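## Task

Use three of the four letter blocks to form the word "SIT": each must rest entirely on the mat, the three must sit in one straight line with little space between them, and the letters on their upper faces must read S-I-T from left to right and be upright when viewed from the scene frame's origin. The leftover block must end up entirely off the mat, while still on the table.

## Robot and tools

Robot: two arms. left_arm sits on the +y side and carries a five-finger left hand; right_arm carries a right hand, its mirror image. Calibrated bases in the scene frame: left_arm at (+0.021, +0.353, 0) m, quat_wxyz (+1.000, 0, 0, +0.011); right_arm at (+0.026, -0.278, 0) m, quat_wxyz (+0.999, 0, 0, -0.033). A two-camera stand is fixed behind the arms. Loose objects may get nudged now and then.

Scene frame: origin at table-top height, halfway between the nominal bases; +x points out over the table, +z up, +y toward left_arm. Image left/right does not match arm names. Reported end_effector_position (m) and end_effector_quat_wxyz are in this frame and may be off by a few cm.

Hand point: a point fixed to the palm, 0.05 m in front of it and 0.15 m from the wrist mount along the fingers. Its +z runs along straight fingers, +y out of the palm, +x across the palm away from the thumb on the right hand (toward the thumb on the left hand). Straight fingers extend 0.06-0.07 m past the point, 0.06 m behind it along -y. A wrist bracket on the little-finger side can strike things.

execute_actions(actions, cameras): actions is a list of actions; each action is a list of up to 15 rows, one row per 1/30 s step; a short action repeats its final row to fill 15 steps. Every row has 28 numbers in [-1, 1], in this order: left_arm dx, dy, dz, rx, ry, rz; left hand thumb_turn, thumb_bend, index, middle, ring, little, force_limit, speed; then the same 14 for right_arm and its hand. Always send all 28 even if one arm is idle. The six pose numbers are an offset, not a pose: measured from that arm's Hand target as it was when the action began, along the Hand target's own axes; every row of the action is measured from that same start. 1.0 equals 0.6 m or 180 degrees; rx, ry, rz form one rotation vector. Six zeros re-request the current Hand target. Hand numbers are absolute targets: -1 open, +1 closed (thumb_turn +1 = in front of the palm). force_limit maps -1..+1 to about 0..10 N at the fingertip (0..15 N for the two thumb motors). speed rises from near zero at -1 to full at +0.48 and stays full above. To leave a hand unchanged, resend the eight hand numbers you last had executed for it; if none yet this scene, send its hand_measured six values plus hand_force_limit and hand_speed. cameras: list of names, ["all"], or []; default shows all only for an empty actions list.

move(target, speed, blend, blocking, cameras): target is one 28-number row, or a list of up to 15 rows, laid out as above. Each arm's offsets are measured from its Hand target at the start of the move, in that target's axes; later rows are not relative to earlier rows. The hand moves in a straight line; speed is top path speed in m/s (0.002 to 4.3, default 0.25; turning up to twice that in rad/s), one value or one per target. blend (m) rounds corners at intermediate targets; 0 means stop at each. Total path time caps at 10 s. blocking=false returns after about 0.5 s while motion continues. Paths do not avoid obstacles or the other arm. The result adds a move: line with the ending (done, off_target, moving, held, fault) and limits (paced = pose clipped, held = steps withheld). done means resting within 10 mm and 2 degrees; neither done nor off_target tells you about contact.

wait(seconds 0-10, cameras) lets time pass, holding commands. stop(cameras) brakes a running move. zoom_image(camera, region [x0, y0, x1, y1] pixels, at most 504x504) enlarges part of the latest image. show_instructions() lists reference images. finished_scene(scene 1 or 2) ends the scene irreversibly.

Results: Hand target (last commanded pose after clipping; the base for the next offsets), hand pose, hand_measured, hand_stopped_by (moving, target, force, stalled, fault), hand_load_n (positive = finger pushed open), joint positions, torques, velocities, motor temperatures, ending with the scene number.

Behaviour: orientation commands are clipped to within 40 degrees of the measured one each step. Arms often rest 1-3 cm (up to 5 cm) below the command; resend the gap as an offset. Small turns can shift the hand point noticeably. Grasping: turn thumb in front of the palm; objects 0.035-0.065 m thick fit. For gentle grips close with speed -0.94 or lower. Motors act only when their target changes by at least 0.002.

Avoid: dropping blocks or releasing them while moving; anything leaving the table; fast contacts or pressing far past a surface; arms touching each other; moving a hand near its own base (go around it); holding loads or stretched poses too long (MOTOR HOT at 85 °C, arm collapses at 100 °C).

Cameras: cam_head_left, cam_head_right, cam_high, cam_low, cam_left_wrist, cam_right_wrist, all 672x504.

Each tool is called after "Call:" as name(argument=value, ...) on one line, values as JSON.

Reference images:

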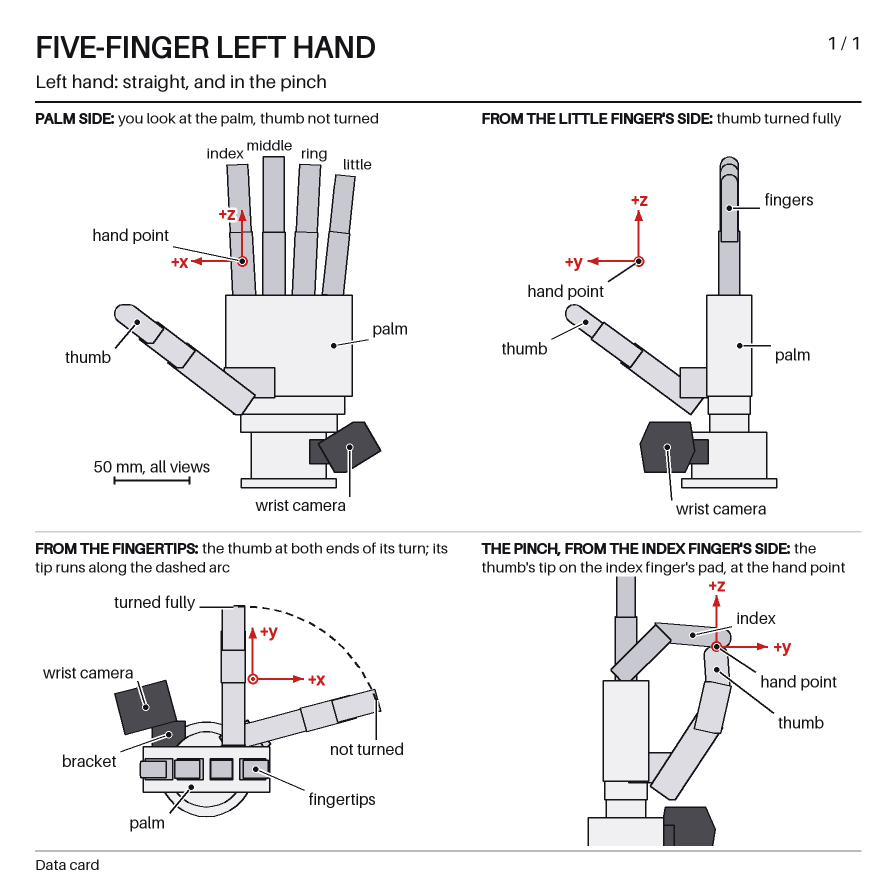

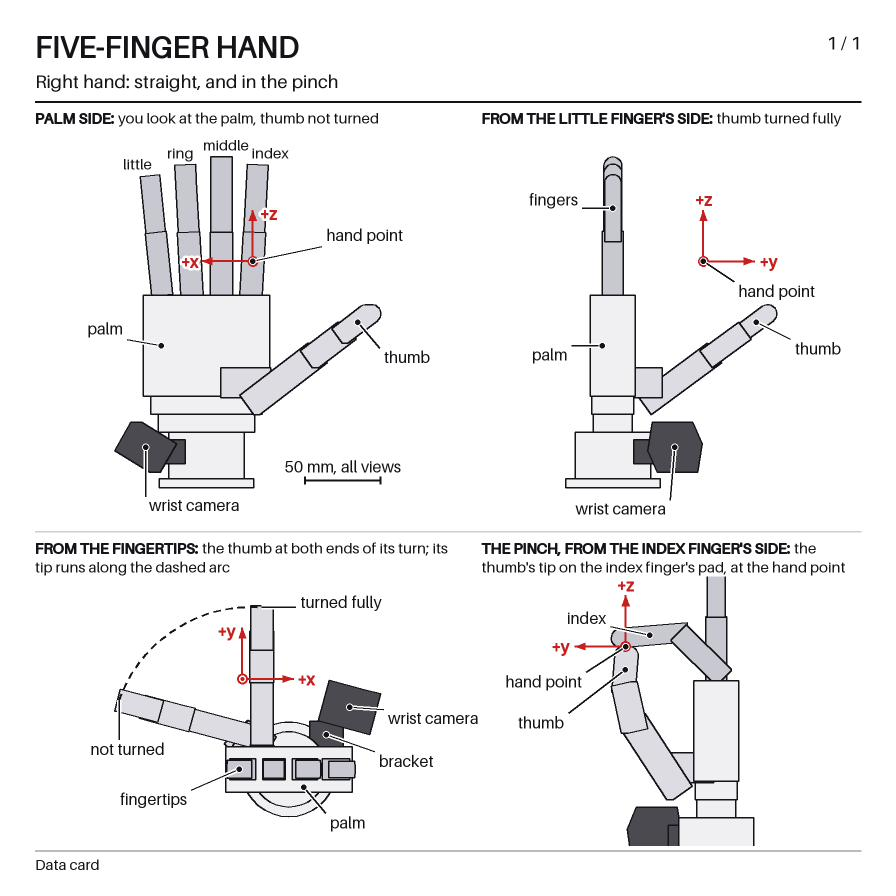

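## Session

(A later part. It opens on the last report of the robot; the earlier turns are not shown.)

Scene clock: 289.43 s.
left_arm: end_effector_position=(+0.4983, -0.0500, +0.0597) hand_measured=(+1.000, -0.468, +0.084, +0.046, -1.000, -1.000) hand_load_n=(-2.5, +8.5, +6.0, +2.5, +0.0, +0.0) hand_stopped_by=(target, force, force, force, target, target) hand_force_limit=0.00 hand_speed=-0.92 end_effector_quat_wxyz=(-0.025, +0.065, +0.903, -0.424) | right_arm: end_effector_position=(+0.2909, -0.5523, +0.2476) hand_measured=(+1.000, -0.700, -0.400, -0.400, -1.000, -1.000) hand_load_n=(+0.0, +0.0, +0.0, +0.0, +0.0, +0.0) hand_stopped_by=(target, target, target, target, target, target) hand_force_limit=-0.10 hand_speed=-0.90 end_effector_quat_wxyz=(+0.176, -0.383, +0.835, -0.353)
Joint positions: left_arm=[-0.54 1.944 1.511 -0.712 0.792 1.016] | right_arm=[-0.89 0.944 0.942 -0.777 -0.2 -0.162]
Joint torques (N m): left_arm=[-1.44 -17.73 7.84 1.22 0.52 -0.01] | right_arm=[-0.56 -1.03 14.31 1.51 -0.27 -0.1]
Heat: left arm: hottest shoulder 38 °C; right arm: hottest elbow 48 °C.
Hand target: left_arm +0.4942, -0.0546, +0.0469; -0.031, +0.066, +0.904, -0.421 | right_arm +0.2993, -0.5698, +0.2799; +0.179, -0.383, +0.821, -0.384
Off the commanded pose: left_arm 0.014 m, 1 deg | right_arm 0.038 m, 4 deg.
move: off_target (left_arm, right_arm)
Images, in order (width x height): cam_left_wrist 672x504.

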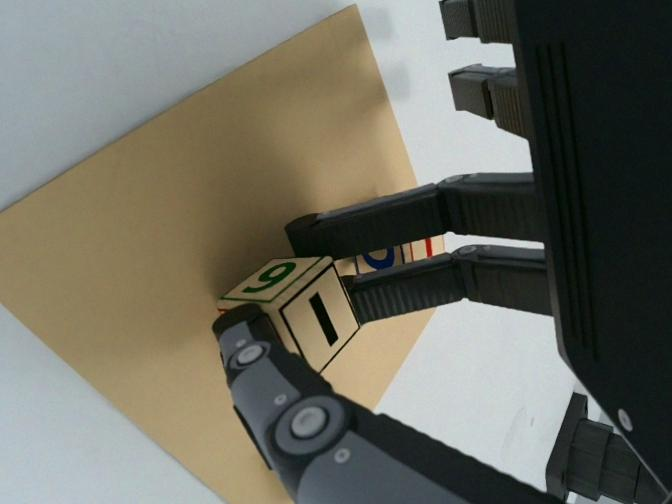

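Call:
move(target=[[0,-0.0077,-0.0064,0,0,0,1,-0.7,0.0,-0.03,-1,-1,0.0,-0.86, 0,0,0,0,0,0,1,-0.7,-0.4,-0.4,-1,-1,-0.1,-0.9],[0,-0.17,-0.143,0,0,0,1,-0.7,0.0,-0.03,-1,-1,0.0,-0.86, 0,0,0,0,0,0,1,-0.7,-0.4,-0.4,-1,-1,-0.1,-0.9]], speed=[0.1, 0.15], cameras=["cam_left_wrist", "cam_head_left"])

Scene clock: 292.67 s.
left_arm: end_effector_position=(+0.4847, -0.0423, +0.1573) hand_measured=(+1.000, -0.700, +0.000, -0.030, -1.000, -1.000) hand_load_n=(+0.0, +0.0, +0.0, +0.0, +0.0, +0.0) hand_stopped_by=(target, target, target, target, target, target) hand_force_limit=0.00 hand_speed=-0.86 end_effector_quat_wxyz=(-0.047, +0.054, +0.908, -0.413) | right_arm: end_effector_position=(+0.2909, -0.5523, +0.2476) hand_measured=(+1.000, -0.700, -0.400, -0.400, -1.000, -1.000) hand_load_n=(+0.5, +0.0, +0.0, +0.0, +0.0, +0.0) hand_stopped_by=(target, target, target, target, target, target) hand_force_limit=-0.10 hand_speed=-0.90 end_effector_quat_wxyz=(+0.176, -0.383, +0.835, -0.353)
Joint positions: left_arm=[-0.54 1.855 1.651 -0.995 0.792 1.015] | right_arm=[-0.89 0.944 0.942 -0.777 -0.2 -0.162]
Joint torques (N m): left_arm=[-1.38 -18.9 13.82 0.01 0.56 -0.02] | right_arm=[-0.56 -0.97 14.31 1.26 -0.32 -0.07]
Heat: left arm: hottest shoulder 38 °C; right arm: hottest elbow 48 °C.
Hand target: left_arm +0.4943, -0.0545, +0.1800; -0.031, +0.066, +0.904, -0.421 | right_arm +0.2993, -0.5698, +0.2799; +0.179, -0.383, +0.821, -0.384
Off the commanded pose: left_arm 0.028 m, 3 deg | right_arm 0.038 m, 4 deg.
move: off_target (left_arm, right_arm)
Images, in order (width x height): cam_head_left 672x504, cam_left_wrist 672x504.

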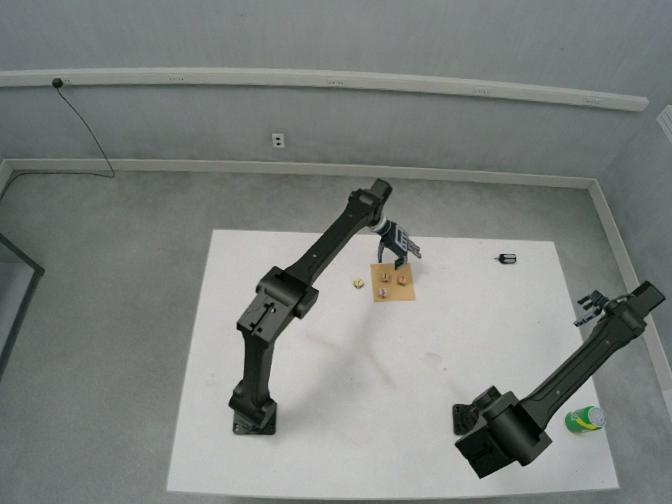

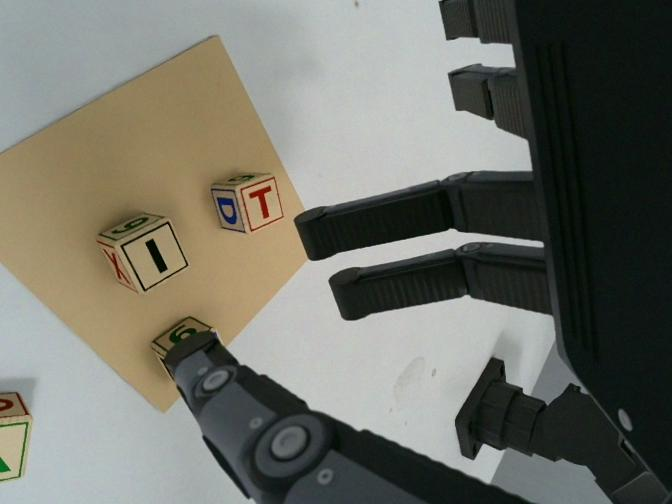

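Call:
zoom_image(camera="cam_left_wrist", region=[80, 150, 320, 400])

Call:
zoom_image(camera="cam_head_left", region=[350, 250, 430, 310])

Scaled by 2.016.

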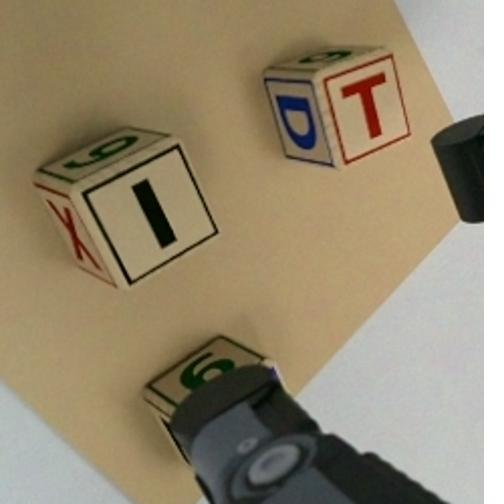

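Scaled by 6.300.

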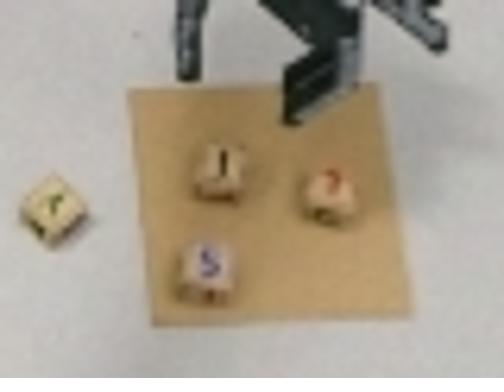

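Call:
move(target=[0.0107,0.092,0.1107,0,0.0149,0.0125,1,-0.8,-1,-1,-1,-1,0.0,-0.6, 0,0,0,0,0,0,1,-0.7,-0.4,-0.4,-1,-1,-0.1,-0.9], speed=0.15, cameras=["cam_left_wrist"])

Call:
zoom_image(camera="cam_left_wrist", region=[120, 130, 370, 390])

Scene clock: 296.67 s.
left_arm: end_effector_position=(+0.4855, -0.0619, +0.0935) hand_measured=(+1.000, -0.800, -1.000, -1.000, -1.000, -1.000) hand_load_n=(+0.0, +0.0, +0.0, +0.0, +0.0, +0.0) hand_stopped_by=(target, target, target, target, target, target) hand_force_limit=0.00 hand_speed=-0.60 end_effector_quat_wxyz=(-0.050, +0.082, +0.904, -0.416) | right_arm: end_effector_position=(+0.2909, -0.5523, +0.2476) hand_measured=(+1.000, -0.700, -0.400, -0.400, -1.000, -1.000) hand_load_n=(+0.0, +0.0, +0.0, +0.0, +0.0, +0.0) hand_stopped_by=(target, target, target, target, target, target) hand_force_limit=-0.10 hand_speed=-0.90 end_effector_quat_wxyz=(+0.176, -0.383, +0.835, -0.353)
Joint positions: left_arm=[-0.567 1.935 1.597 -0.864 0.803 1.049] | right_arm=[-0.89 0.944 0.942 -0.777 -0.2 -0.162]
Joint torques (N m): left_arm=[-1.32 -19.49 9.02 0.95 0.7 0.07] | right_arm=[-0.21 -1.44 14.11 1.31 -0.32 -0.09]
Heat: left arm: hottest elbow 39 °C; right arm: hottest elbow 48 °C.
Hand target: left_arm +0.4856, -0.0687, +0.0949; -0.044, +0.093, +0.902, -0.420 | right_arm +0.2993, -0.5698, +0.2799; +0.179, -0.383, +0.821, -0.384
Off the commanded pose: left_arm 0.007 m, 2 deg | right_arm 0.038 m, 4 deg.
move: off_target (right_arm)
Images, in order (width x height): cam_left_wrist 672x504.

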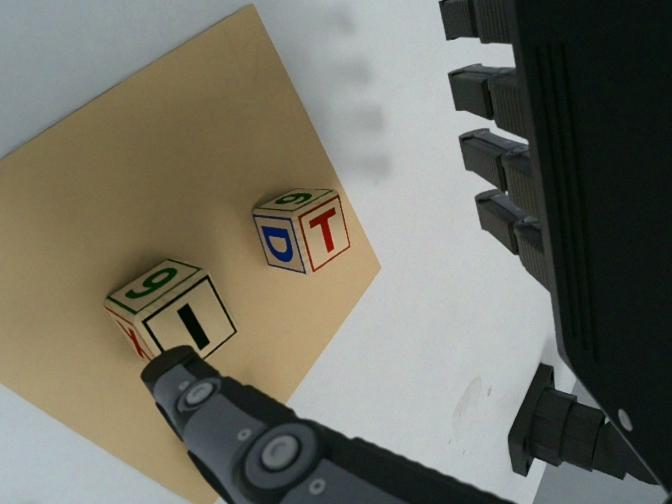

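Scaled by 1.938.

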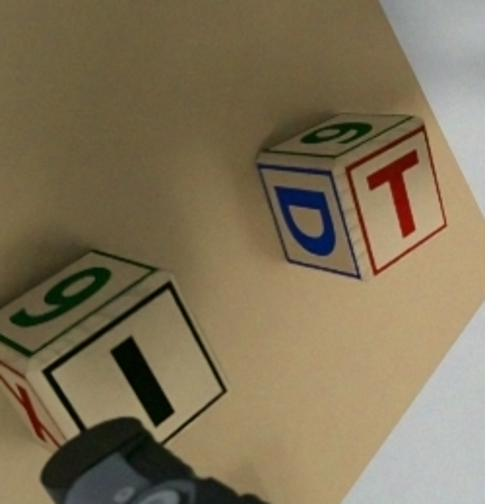

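Call:
move(target=[-0.0103,0.0335,-0.014,0,0,0,1,-0.85,-1,-1,-1,-1,0.0,-0.6, 0,0,0,0,0,0,1,-0.7,-0.4,-0.4,-1,-1,-0.1,-0.9], speed=0.12, cameras=["cam_left_wrist"])

Call:
zoom_image(camera="cam_left_wrist", region=[120, 130, 370, 390])

Scene clock: 298.33 s.
left_arm: end_effector_position=(+0.4934, -0.0556, +0.0936) hand_measured=(+1.000, -0.850, -1.000, -1.000, -1.000, -1.000) hand_load_n=(+0.0, +0.0, +0.0, +0.0, +0.0, +0.0) hand_stopped_by=(target, target, target, target, target, target) hand_force_limit=0.00 hand_speed=-0.60 end_effector_quat_wxyz=(-0.040, +0.096, +0.901, -0.422) | right_arm: end_effector_position=(+0.2909, -0.5523, +0.2476) hand_measured=(+1.000, -0.700, -0.400, -0.400, -1.000, -1.000) hand_load_n=(+0.0, +0.0, +0.0, +0.0, -0.5, +0.0) hand_stopped_by=(target, target, target, target, target, target) hand_force_limit=-0.10 hand_speed=-0.90 end_effector_quat_wxyz=(+0.176, -0.383, +0.835, -0.353)
Joint positions: left_arm=[-0.551 1.935 1.597 -0.864 0.814 1.093] | right_arm=[-0.89 0.944 0.942 -0.777 -0.2 -0.162]
Joint torques (N m): left_arm=[0.15 -18.26 8.49 0.39 0.73 0.08] | right_arm=[-0.26 -1.9 14.15 1.39 -0.3 -0.11]
Heat: left arm: hottest elbow 39 °C; right arm: hottest elbow 48 °C.
Hand target: left_arm +0.4957, -0.0509, +0.0849; -0.044, +0.093, +0.902, -0.420 | right_arm +0.2993, -0.5698, +0.2799; +0.179, -0.383, +0.821, -0.384
Off the commanded pose: left_arm 0.010 m, 1 deg | right_arm 0.038 m, 4 deg.
move: off_target (right_arm)
Images, in order (width x height): cam_left_wrist 672x504.

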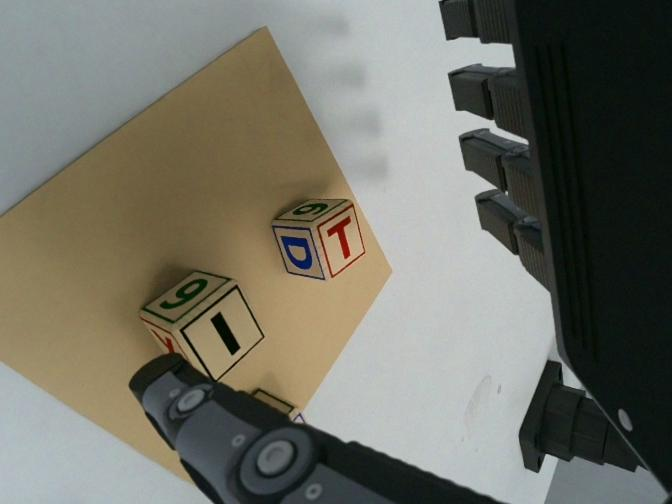

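Scaled by 1.938.

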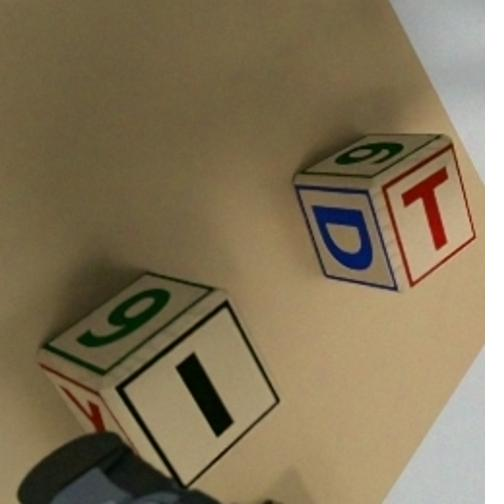

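Call:
move(target=[0.0203,-0.0023,0.0288,0,0,0,1,-0.85,-1,-1,-1,-1,0.0,-0.6, 0,0,0,0,0,0,1,-0.7,-0.4,-0.4,-1,-1,-0.1,-0.9], speed=0.12, cameras=["cam_left_wrist"])

Call:
zoom_image(camera="cam_left_wrist", region=[140, 130, 420, 420])

Scene clock: 300.10 s.
left_arm: end_effector_position=(+0.4837, -0.0571, +0.0768) hand_measured=(+1.000, -0.850, -1.000, -1.000, -1.000, -1.000) hand_load_n=(+0.0, +0.0, +0.0, +0.0, +0.0, +0.0) hand_stopped_by=(target, target, target, target, target, target) hand_force_limit=0.00 hand_speed=-0.60 end_effector_quat_wxyz=(-0.044, +0.092, +0.902, -0.420) | right_arm: end_effector_position=(+0.2909, -0.5523, +0.2476) hand_measured=(+1.000, -0.700, -0.400, -0.400, -1.000, -1.000) hand_load_n=(+0.0, +0.0, +0.0, +0.0, +0.0, +0.0) hand_stopped_by=(target, target, target, target, target, target) hand_force_limit=-0.10 hand_speed=-0.90 end_effector_quat_wxyz=(+0.176, -0.383, +0.835, -0.353)
Joint positions: left_arm=[-0.562 1.935 1.55 -0.814 0.808 1.074] | right_arm=[-0.89 0.944 0.942 -0.777 -0.2 -0.162]
Joint torques (N m): left_arm=[-1.32 -19.14 8.27 0.99 0.56 -0.06] | right_arm=[-0.38 -0.85 14.26 1.18 -0.32 -0.05]
Heat: left arm: hottest elbow 39 °C; right arm: hottest elbow 48 °C.
Hand target: left_arm +0.4808, -0.0623, +0.0748; -0.044, +0.093, +0.902, -0.420 | right_arm +0.2993, -0.5698, +0.2799; +0.179, -0.383, +0.821, -0.384
Off the commanded pose: left_arm 0.006 m, 0 deg | right_arm 0.038 m, 4 deg.
move: off_target (right_arm)
Images, in order (width x height): cam_left_wrist 672x504.

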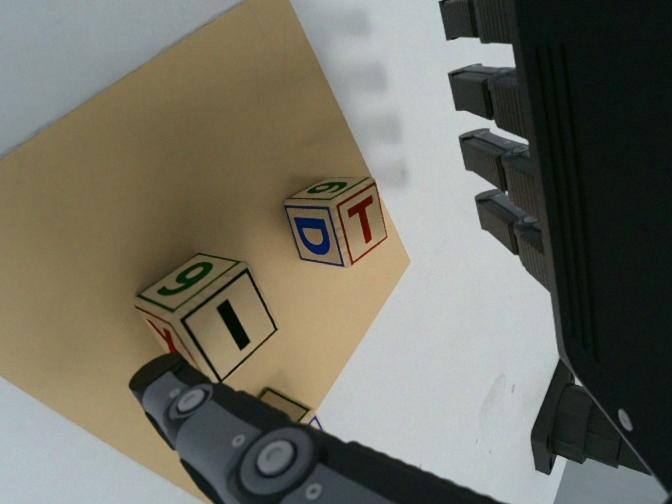

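Scaled by 1.738.

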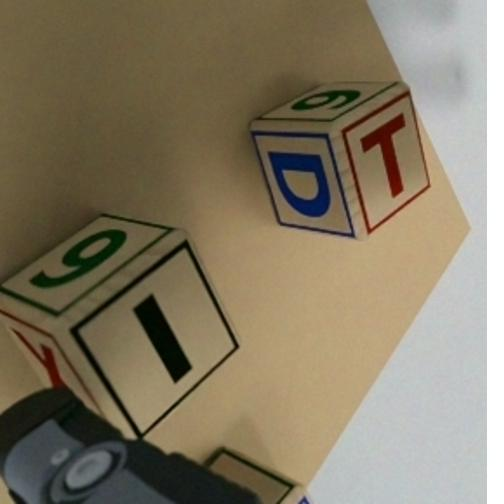

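Call:
move(target=[0,0.0243,0.0204,0,0,0,1,-0.85,-1,-1,-1,-1,0.0,-0.6, 0,0,0,0,0,0,1,-0.7,-0.4,-0.4,-1,-1,-0.1,-0.9], speed=0.08, cameras=["cam_left_wrist"])

Call:
zoom_image(camera="cam_left_wrist", region=[140, 130, 440, 430])

Scene clock: 301.50 s.
left_arm: end_effector_position=(+0.4839, -0.0572, +0.0634) hand_measured=(+1.000, -0.850, -1.000, -1.000, -1.000, -1.000) hand_load_n=(+0.0, -0.5, +0.0, +0.0, +0.0, +0.5) hand_stopped_by=(target, target, target, target, target, target) hand_force_limit=0.00 hand_speed=-0.60 end_effector_quat_wxyz=(-0.040, +0.093, +0.901, -0.421) | right_arm: end_effector_position=(+0.2909, -0.5523, +0.2476) hand_measured=(+1.000, -0.700, -0.400, -0.400, -1.000, -1.000) hand_load_n=(+0.0, +0.0, +0.0, +0.0, +0.0, +0.0) hand_stopped_by=(target, target, target, target, target, target) hand_force_limit=-0.10 hand_speed=-0.90 end_effector_quat_wxyz=(+0.176, -0.383, +0.835, -0.353)
Joint positions: left_arm=[-0.562 1.944 1.526 -0.772 0.808 1.073] | right_arm=[-0.89 0.944 0.942 -0.777 -0.2 -0.162]
Joint torques (N m): left_arm=[-1.26 -18.2 8.21 0.99 0.56 -0.06] | right_arm=[-0.56 -1.38 14.5 1.32 -0.24 -0.06]
Heat: left arm: hottest elbow 39 °C; right arm: hottest elbow 48 °C.
Hand target: left_arm +0.4808, -0.0623, +0.0560; -0.044, +0.093, +0.902, -0.420 | right_arm +0.2993, -0.5698, +0.2799; +0.179, -0.383, +0.821, -0.384
Off the commanded pose: left_arm 0.010 m, 0 deg | right_arm 0.038 m, 4 deg.
move: off_target (right_arm)
Images, in order (width x height): cam_left_wrist 672x504.

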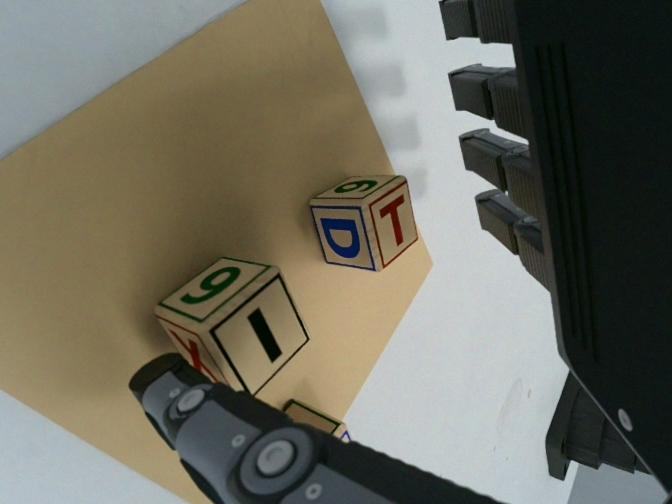

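Scaled by 1.680.

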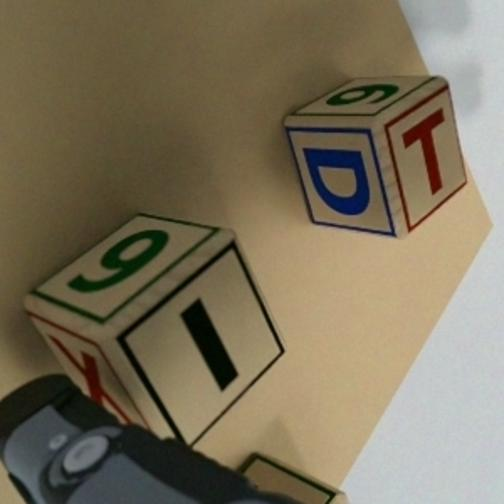

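Call:
move(target=[0,0.0089,0.0075,0,0,0,1,-0.85,-1,-1,-1,-1,0.0,-0.6, 0,0,0,0,0,0,1,-0.7,-0.4,-0.4,-1,-1,-0.1,-0.9], speed=0.08, cameras=["cam_left_wrist"])

Scene clock: 302.83 s.
left_arm: end_effector_position=(+0.4840, -0.0573, +0.0565) hand_measured=(+1.000, -0.850, -1.000, -1.000, -1.000, -1.000) hand_load_n=(+0.0, +0.0, +0.0, +0.0, +0.0, +0.0) hand_stopped_by=(target, target, target, target, target, target) hand_force_limit=0.00 hand_speed=-0.60 end_effector_quat_wxyz=(-0.040, +0.093, +0.901, -0.421) | right_arm: end_effector_position=(+0.2909, -0.5523, +0.2476) hand_measured=(+1.000, -0.700, -0.400, -0.400, -1.000, -1.000) hand_load_n=(+0.0, +0.0, +0.0, +0.0, +0.0, +0.0) hand_stopped_by=(target, target, target, target, target, target) hand_force_limit=-0.10 hand_speed=-0.90 end_effector_quat_wxyz=(+0.176, -0.383, +0.835, -0.353)
Joint positions: left_arm=[-0.562 1.952 1.518 -0.756 0.808 1.073] | right_arm=[-0.89 0.944 0.942 -0.777 -0.2 -0.162]
Joint torques (N m): left_arm=[-1.32 -18.08 8.1 0.96 0.56 -0.06] | right_arm=[0.15 -1.55 14.11 1.48 -0.33 -0.08]
Heat: left arm: hottest shoulder 38 °C; right arm: hottest elbow 48 °C.
Hand target: left_arm +0.4807, -0.0623, +0.0489; -0.044, +0.093, +0.902, -0.420 | right_arm +0.2993, -0.5698, +0.2799; +0.179, -0.383, +0.821, -0.384
Off the commanded pose: left_arm 0.010 m, 0 deg | right_arm 0.038 m, 4 deg.
move: off_target (right_arm)
Images, in order (width x height): cam_left_wrist 672x504.

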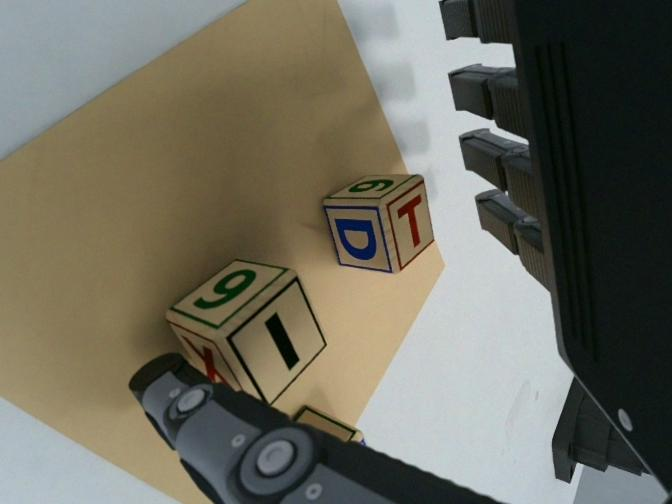

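Call:
move(target=[0,0,0,0,0,0,1,-0.6,-0.25,-0.25,-1,-1,-0.1,-0.85, 0,0,0,0,0,0,1,-0.7,-0.4,-0.4,-1,-1,-0.1,-0.9], speed=0.08, cameras=["cam_left_wrist"])

Scene clock: 305.07 s.
left_arm: end_effector_position=(+0.4825, -0.0612, +0.0577) hand_measured=(+1.000, -0.600, -0.250, -0.250, -1.000, -1.000) hand_load_n=(+0.0, +0.0, +0.0, +1.5, +0.0, +0.0) hand_stopped_by=(target, target, target, target, target, target) hand_force_limit=-0.10 hand_speed=-0.85 end_effector_quat_wxyz=(-0.041, +0.097, +0.899, -0.426) | right_arm: end_effector_position=(+0.2909, -0.5523, +0.2476) hand_measured=(+1.000, -0.700, -0.400, -0.400, -1.000, -1.000) hand_load_n=(+0.0, +0.0, +0.0, +0.0, +0.0, +0.0) hand_stopped_by=(target, target, target, target, target, target) hand_force_limit=-0.10 hand_speed=-0.90 end_effector_quat_wxyz=(+0.176, -0.383, +0.835, -0.353)
Joint positions: left_arm=[-0.566 1.952 1.518 -0.75 0.816 1.072] | right_arm=[-0.89 0.944 0.942 -0.777 -0.2 -0.162]
Joint torques (N m): left_arm=[-0.97 -18.26 8.16 0.72 0.21 -0.05] | right_arm=[0.79 -1.2 14.42 1.52 -0.32 -0.13]
Heat: left arm: hottest shoulder 38 °C; right arm: hottest elbow 48 °C.
Hand target: left_arm +0.4806, -0.0624, +0.0489; -0.044, +0.093, +0.902, -0.420 | right_arm +0.2993, -0.5698, +0.2799; +0.179, -0.383, +0.821, -0.384
Off the commanded pose: left_arm 0.009 m, 1 deg | right_arm 0.038 m, 4 deg.
move: off_target (right_arm)
Images, in order (width x height): cam_left_wrist 672x504.

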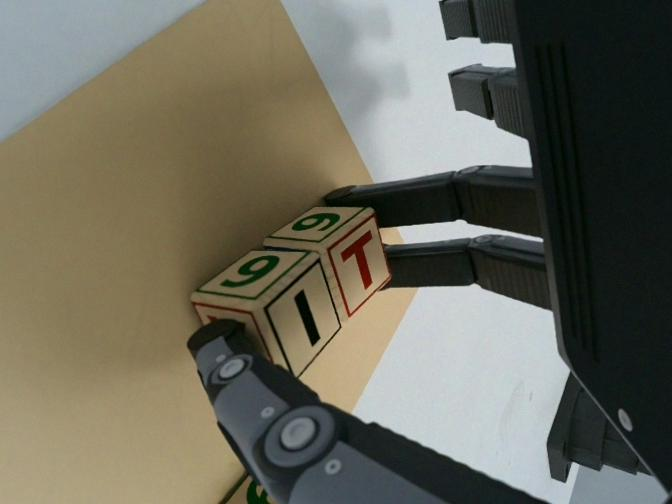

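Call:
zoom_image(camera="cam_left_wrist", region=[180, 180, 420, 390])

Scaled by 2.100.

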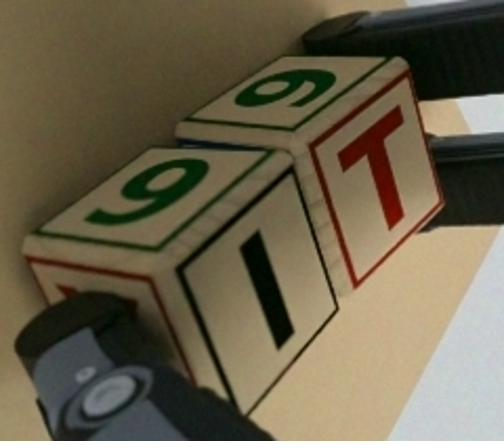

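Call:
move(target=[[0,-0.005,-0.0043,0,0,0,1,-0.85,-0.5,-0.5,-1,-1,-0.1,-0.86, 0,0,0,0,0,0,1,-0.7,-0.4,-0.4,-1,-1,-0.1,-0.9],[0,-0.005,-0.0043,0,0,0,1,-0.85,-1,-1,-1,-1,-0.1,-0.6, 0,0,0,0,0,0,1,-0.7,-0.4,-0.4,-1,-1,-0.1,-0.9],[0,-0.17,-0.143,0,0,0,1,-0.85,-1,-1,-1,-1,-0.1,-0.6, 0,0,0,0,0,0,1,-0.7,-0.4,-0.4,-1,-1,-0.1,-0.9]], speed=[0.1, 0.1, 0.18], cameras=["cam_left_wrist", "cam_head_left"])

Call:
zoom_image(camera="cam_left_wrist", region=[80, 150, 320, 400])

Call:
zoom_image(camera="cam_head_left", region=[350, 250, 430, 310])

Scene clock: 309.33 s.
left_arm: end_effector_position=(+0.4705, -0.0522, +0.1648) hand_measured=(+1.000, -0.850, -1.000, -1.000, -1.000, -1.000) hand_load_n=(+0.0, +0.5, +0.0, +0.0, +0.0, +0.0) hand_stopped_by=(target, target, target, target, target, target) hand_force_limit=-0.10 hand_speed=-0.60 end_effector_quat_wxyz=(-0.058, +0.085, +0.905, -0.414) | right_arm: end_effector_position=(+0.2909, -0.5523, +0.2476) hand_measured=(+1.000, -0.700, -0.400, -0.400, -1.000, -1.000) hand_load_n=(+0.0, +0.0, +0.0, +0.0, +0.0, +0.0) hand_stopped_by=(target, target, target, target, target, target) hand_force_limit=-0.10 hand_speed=-0.90 end_effector_quat_wxyz=(+0.176, -0.383, +0.835, -0.353)
Joint positions: left_arm=[-0.566 1.852 1.669 -1.044 0.807 1.067] | right_arm=[-0.89 0.944 0.942 -0.777 -0.2 -0.162]
Joint torques (N m): left_arm=[-1.03 -18.2 13.7 0.03 0.6 -0.01] | right_arm=[-0.38 -1.26 14.32 1.4 -0.32 -0.11]
Heat: left arm: hottest shoulder 38 °C; right arm: hottest elbow 48 °C.
Hand target: left_arm +0.4810, -0.0622, +0.1824; -0.044, +0.093, +0.902, -0.420 | right_arm +0.2993, -0.5698, +0.2799; +0.179, -0.383, +0.821, -0.384
Off the commanded pose: left_arm 0.023 m, 2 deg | right_arm 0.038 m, 4 deg.
move: off_target (left_arm, right_arm)
Images, in order (width x height): cam_head_left 672x504, cam_left_wrist 672x504.

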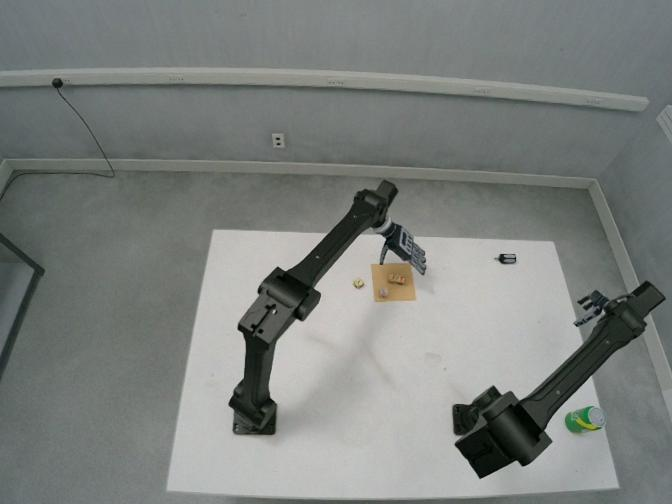

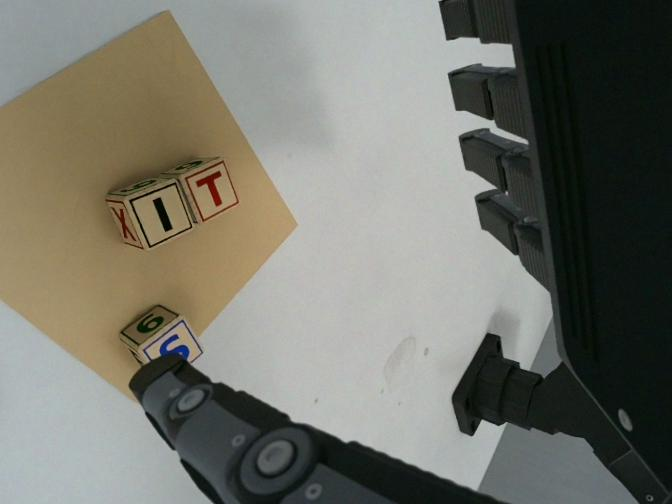

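Scaled by 2.016.

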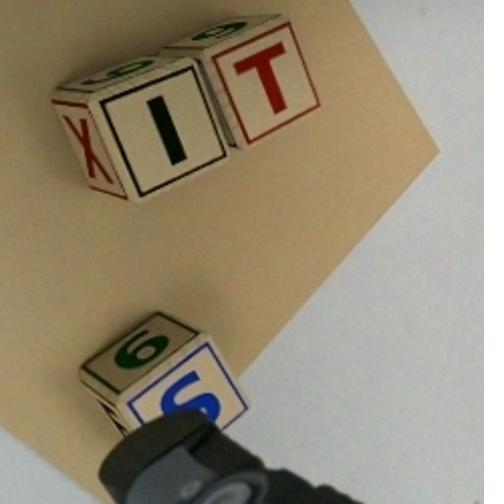

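Scaled by 6.300.

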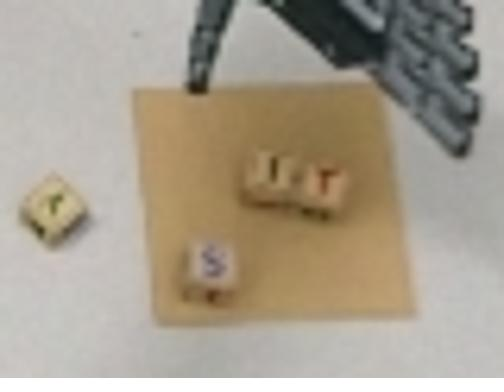

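Call:
move(target=[0,0.1672,0.1404,0,0,0,1,-0.85,-0.7,-0.7,-1,-1,-0.1,-0.6, 0,0,0,0,0,0,1,-0.7,-0.4,-0.4,-1,-1,-0.1,-0.9], speed=0.12, cameras=["cam_left_wrist"])

Scene clock: 314.23 s.
left_arm: end_effector_position=(+0.4811, -0.0586, +0.0555) hand_measured=(+1.000, -0.850, -0.700, -0.700, -1.000, -1.000) hand_load_n=(+0.0, +0.0, +0.0, +0.0, +0.5, +0.0) hand_stopped_by=(target, target, target, target, target, target) hand_force_limit=-0.10 hand_speed=-0.60 end_effector_quat_wxyz=(-0.045, +0.091, +0.902, -0.420) | right_arm: end_effector_position=(+0.2909, -0.5523, +0.2476) hand_measured=(+1.000, -0.700, -0.400, -0.400, -1.000, -1.000) hand_load_n=(+0.0, +0.0, +0.0, +0.0, +0.0, +0.0) hand_stopped_by=(target, target, target, target, target, target) hand_force_limit=-0.10 hand_speed=-0.90 end_effector_quat_wxyz=(+0.176, -0.383, +0.835, -0.353)
Joint positions: left_arm=[-0.566 1.954 1.519 -0.761 0.807 1.067] | right_arm=[-0.89 0.944 0.942 -0.777 -0.2 -0.162]
Joint torques (N m): left_arm=[-1.03 -18.67 8.29 0.96 0.59 0] | right_arm=[0.73 -0.62 14.46 1.28 -0.31 -0.12]
Heat: left arm: hottest elbow 39 °C; right arm: hottest elbow 48 °C.
Hand target: left_arm +0.4808, -0.0622, +0.0512; -0.044, +0.093, +0.902, -0.420 | right_arm +0.2993, -0.5698, +0.2799; +0.179, -0.383, +0.821, -0.384
Off the commanded pose: left_arm 0.005 m, 0 deg | right_arm 0.038 m, 4 deg.
move: off_target (right_arm)
Images, in order (width x height): cam_left_wrist 672x504.

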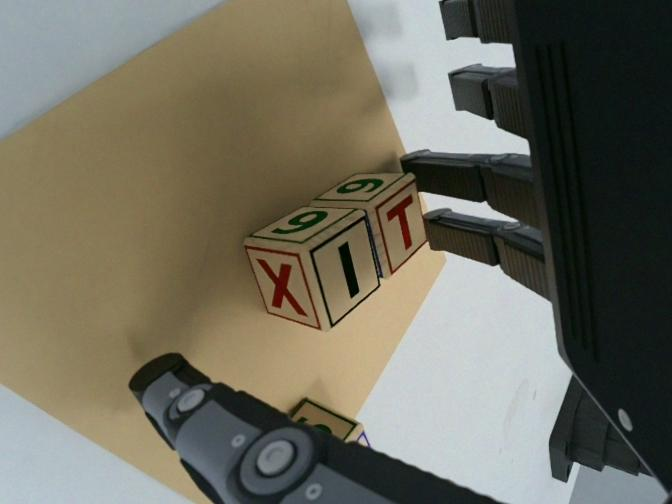

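Call:
zoom_image(camera="cam_left_wrist", region=[230, 130, 470, 350])

Scaled by 2.100.

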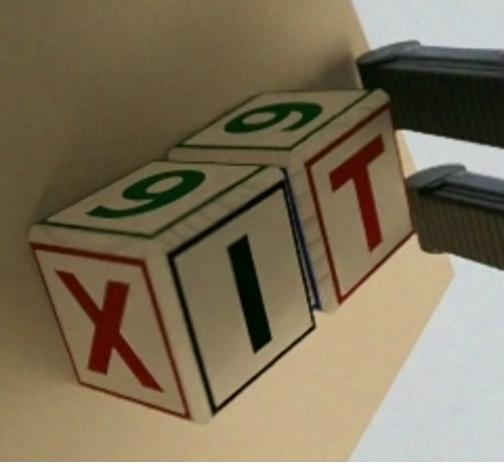

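Call:
move(target=[0,0,0,0,0,0,1,-0.5,0.1,0.1,-1,-1,-0.1,-0.9, 0,0,0,0,0,0,1,-0.7,-0.4,-0.4,-1,-1,-0.1,-0.9], speed=0.08, cameras=["cam_left_wrist"])

Call:
zoom_image(camera="cam_left_wrist", region=[180, 150, 420, 390])

Scene clock: 317.00 s.
left_arm: end_effector_position=(+0.4805, -0.0617, +0.0571) hand_measured=(+1.000, -0.592, -0.172, -0.200, -1.000, -1.000) hand_load_n=(+0.0, +9.5, +7.0, +4.0, +0.0, +0.0) hand_stopped_by=(target, force, force, force, target, target) hand_force_limit=-0.10 hand_speed=-0.90 end_effector_quat_wxyz=(-0.045, +0.094, +0.899, -0.426) | right_arm: end_effector_position=(+0.2909, -0.5523, +0.2476) hand_measured=(+1.000, -0.700, -0.400, -0.400, -1.000, -1.000) hand_load_n=(+0.0, +0.0, +0.0, +0.0, +0.0, +0.0) hand_stopped_by=(target, target, target, target, target, target) hand_force_limit=-0.10 hand_speed=-0.90 end_effector_quat_wxyz=(+0.176, -0.383, +0.835, -0.353)
Joint positions: left_arm=[-0.567 1.954 1.519 -0.753 0.82 1.067] | right_arm=[-0.89 0.944 0.942 -0.777 -0.2 -0.162]
Joint torques (N m): left_arm=[-0.97 -18.67 8.34 0.65 0.08 0] | right_arm=[-0.62 -0.91 14.26 1.25 -0.31 -0.08]
Heat: left arm: hottest elbow 39 °C; right arm: hottest elbow 48 °C.
Hand target: left_arm +0.4807, -0.0622, +0.0513; -0.044, +0.093, +0.902, -0.420 | right_arm +0.2993, -0.5698, +0.2799; +0.179, -0.383, +0.821, -0.384
Off the commanded pose: left_arm 0.006 m, 1 deg | right_arm 0.038 m, 4 deg.
move: off_target (right_arm)
Images, in order (width x height): cam_left_wrist 672x504.

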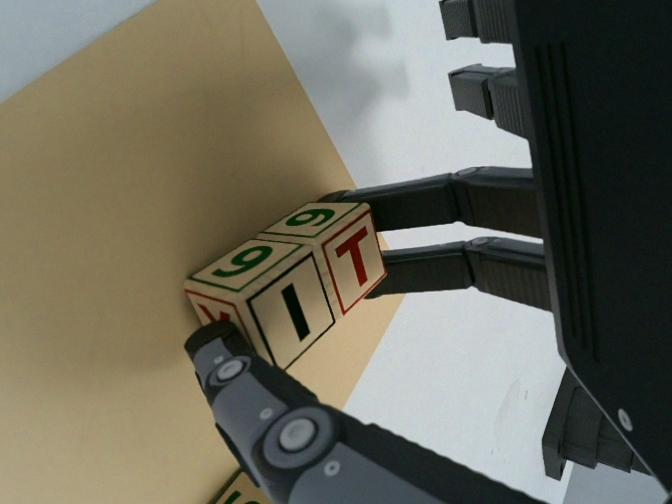

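Scaled by 2.100.

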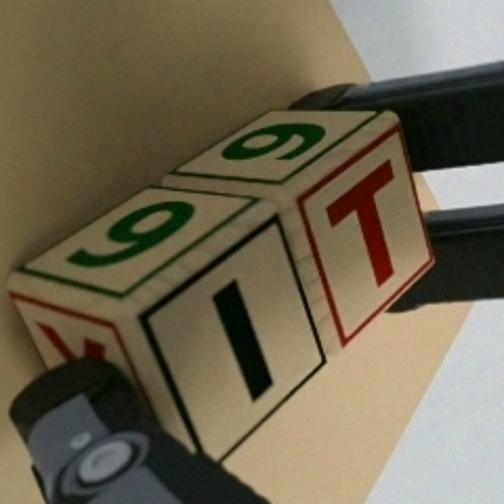

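Call:
move(target=[[0,-0.0447,-0.0375,0,0,0,1,-0.5,0.1,0.1,-1,-1,-0.1,-0.9, 0,0,0,0,0,0,1,-0.7,-0.4,-0.4,-1,-1,-0.1,-0.9],[0,-0.0447,-0.0375,0,-0.0426,-0.0357,1,-0.5,0.1,0.1,-1,-1,-0.1,-0.9, 0,0,0,0,0,0,1,-0.7,-0.4,-0.4,-1,-1,-0.1,-0.9]], speed=0.08, cameras=["cam_left_wrist", "cam_head_left"])

Call:
zoom_image(camera="cam_head_left", region=[350, 250, 430, 310])

Scene clock: 320.03 s.
left_arm: end_effector_position=(+0.4822, -0.0563, +0.0757) hand_measured=(+1.000, -0.592, -0.172, -0.200, -1.000, -1.000) hand_load_n=(+0.0, +10.0, +7.0, +3.5, +0.0, +0.0) hand_stopped_by=(target, force, force, force, target, target) hand_force_limit=-0.10 hand_speed=-0.90 end_effector_quat_wxyz=(-0.016, +0.009, +0.909, -0.416) | right_arm: end_effector_position=(+0.2909, -0.5523, +0.2476) hand_measured=(+1.000, -0.700, -0.400, -0.400, -1.000, -1.000) hand_load_n=(+0.0, +0.0, +0.0, +0.0, +0.0, +0.0) hand_stopped_by=(target, target, target, target, target, target) hand_force_limit=-0.10 hand_speed=-0.90 end_effector_quat_wxyz=(+0.176, -0.383, +0.835, -0.353)
Joint positions: left_arm=[-0.567 1.876 1.447 -0.637 0.728 0.85] | right_arm=[-0.89 0.944 0.942 -0.777 -0.2 -0.162]
Joint torques (N m): left_arm=[-1.32 -20.19 8.35 1.17 0.49 -0.07] | right_arm=[0.56 -1.32 13.94 1.39 -0.26 -0.07]
Heat: left arm: hottest elbow 39 °C; right arm: hottest elbow 48 °C.
Hand target: left_arm +0.4808, -0.0622, +0.0862; -0.007, +0.014, +0.906, -0.422 | right_arm +0.2993, -0.5698, +0.2799; +0.179, -0.383, +0.821, -0.384
Off the commanded pose: left_arm 0.012 m, 1 deg | right_arm 0.038 m, 4 deg.
move: off_target (left_arm, right_arm)
Images, in order (width x height): cam_head_left 672x504, cam_left_wrist 672x504.

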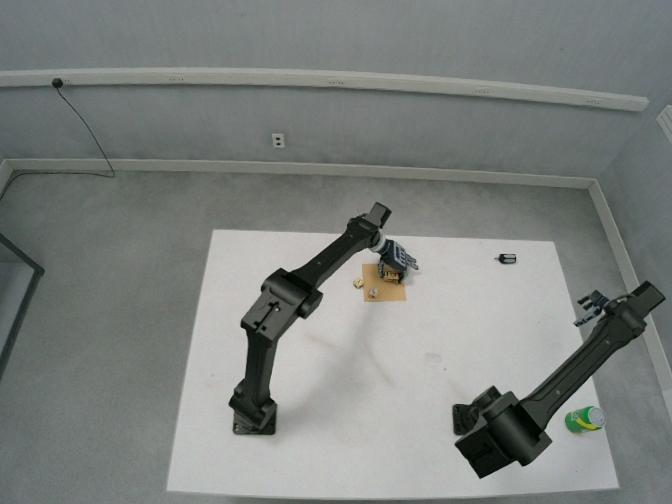

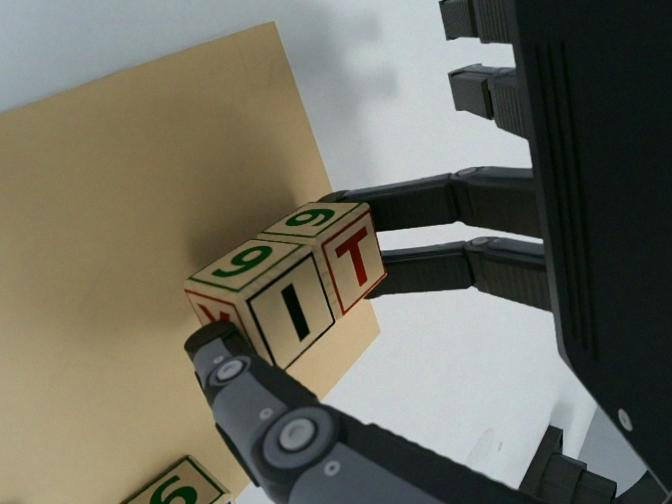

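Scaled by 6.300.

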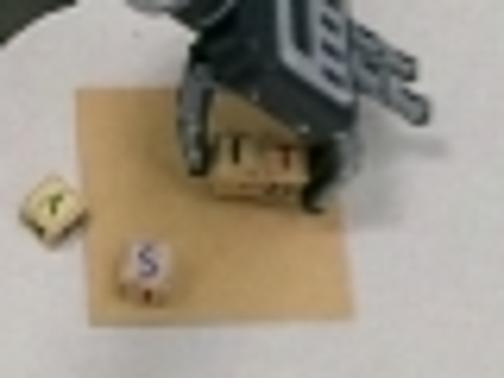

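Call:
move(target=[0,0.0411,0.0345,0,0,0,1,-0.5,0.1,0.1,-1,-1,-0.1,-0.9, 0,0,0,0,0,0,1,-0.7,-0.4,-0.4,-1,-1,-0.1,-0.9], speed=0.06, cameras=["cam_left_wrist"])

Scene clock: 323.30 s.
left_arm: end_effector_position=(+0.4835, -0.0571, +0.0603) hand_measured=(+1.000, -0.592, -0.172, -0.200, -1.000, -1.000) hand_load_n=(+0.0, +10.5, +6.5, +3.5, +0.0, +0.0) hand_stopped_by=(target, force, force, force, target, target) hand_force_limit=-0.10 hand_speed=-0.90 end_effector_quat_wxyz=(-0.005, +0.014, +0.906, -0.422) | right_arm: end_effector_position=(+0.2909, -0.5523, +0.2476) hand_measured=(+1.000, -0.700, -0.400, -0.400, -1.000, -1.000) hand_load_n=(+0.0, +0.0, +0.0, +0.0, +0.0, +0.0) hand_stopped_by=(target, target, target, target, target, target) hand_force_limit=-0.10 hand_speed=-0.90 end_effector_quat_wxyz=(+0.176, -0.383, +0.835, -0.353)
Joint positions: left_arm=[-0.567 1.883 1.408 -0.562 0.727 0.849] | right_arm=[-0.89 0.944 0.942 -0.777 -0.2 -0.162]
Joint torques (N m): left_arm=[-1.32 -17.38 8.23 1.24 0.48 -0.05] | right_arm=[-0.26 -1.38 14.13 1.35 -0.32 -0.09]
Heat: left arm: hottest shoulder 39 °C; right arm: hottest elbow 48 °C.
Hand target: left_arm +0.4808, -0.0622, +0.0540; -0.007, +0.014, +0.906, -0.422 | right_arm +0.2993, -0.5698, +0.2799; +0.179, -0.383, +0.821, -0.384
Off the commanded pose: left_arm 0.009 m, 0 deg | right_arm 0.038 m, 4 deg.
move: off_target (right_arm)
Images, in order (width x height): cam_left_wrist 672x504.

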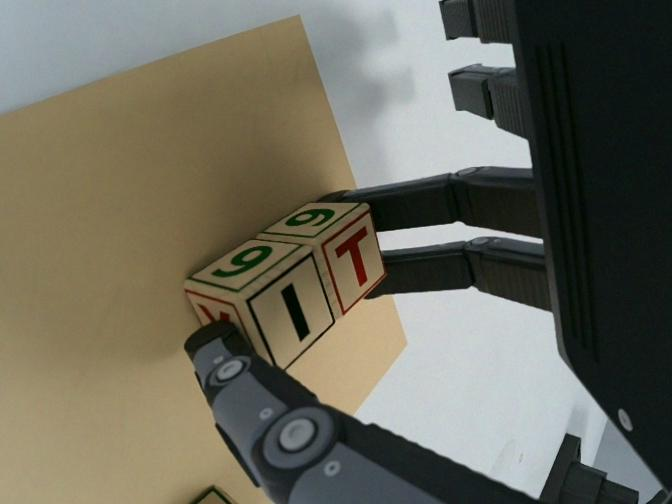

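Call:
move(target=[0,0.0064,0.0054,0,0,0,1,-0.5,0.1,0.1,-1,-1,-0.1,-0.9, 0,0,0,0,0,0,1,-0.7,-0.4,-0.4,-1,-1,-0.1,-0.9], speed=0.06)

Scene clock: 324.13 s.
left_arm: end_effector_position=(+0.4844, -0.0577, +0.0596) hand_measured=(+1.000, -0.592, -0.172, -0.200, -1.000, -1.000) hand_load_n=(+0.0, +10.5, +6.5, +3.0, +0.0, +0.0) hand_stopped_by=(target, force, force, force, target, target) hand_force_limit=-0.10 hand_speed=-0.90 end_effector_quat_wxyz=(-0.002, +0.014, +0.906, -0.424) | right_arm: end_effector_position=(+0.2909, -0.5523, +0.2476) hand_measured=(+1.000, -0.700, -0.400, -0.400, -1.000, -1.000) hand_load_n=(+0.0, +0.0, +0.0, +0.0, +0.0, +0.0) hand_stopped_by=(target, target, target, target, target, target) hand_force_limit=-0.10 hand_speed=-0.90 end_effector_quat_wxyz=(+0.176, -0.383, +0.835, -0.353)
Joint positions: left_arm=[-0.567 1.884 1.406 -0.552 0.727 0.847] | right_arm=[-0.89 0.944 0.942 -0.777 -0.2 -0.162]
Joint torques (N m): left_arm=[-1.2 -16.91 7.95 1.36 0.49 -0.03] | right_arm=[0.44 -1.2 14.19 1.52 -0.29 -0.1]
Heat: left arm: hottest shoulder 38 °C; right arm: hottest elbow 48 °C.
Hand target: left_arm +0.4808, -0.0622, +0.0491; -0.007, +0.014, +0.906, -0.422 | right_arm +0.2993, -0.5698, +0.2799; +0.179, -0.383, +0.821, -0.384
Off the commanded pose: left_arm 0.012 m, 1 deg | right_arm 0.038 m, 4 deg.
move: off_target (left_arm, right_arm)


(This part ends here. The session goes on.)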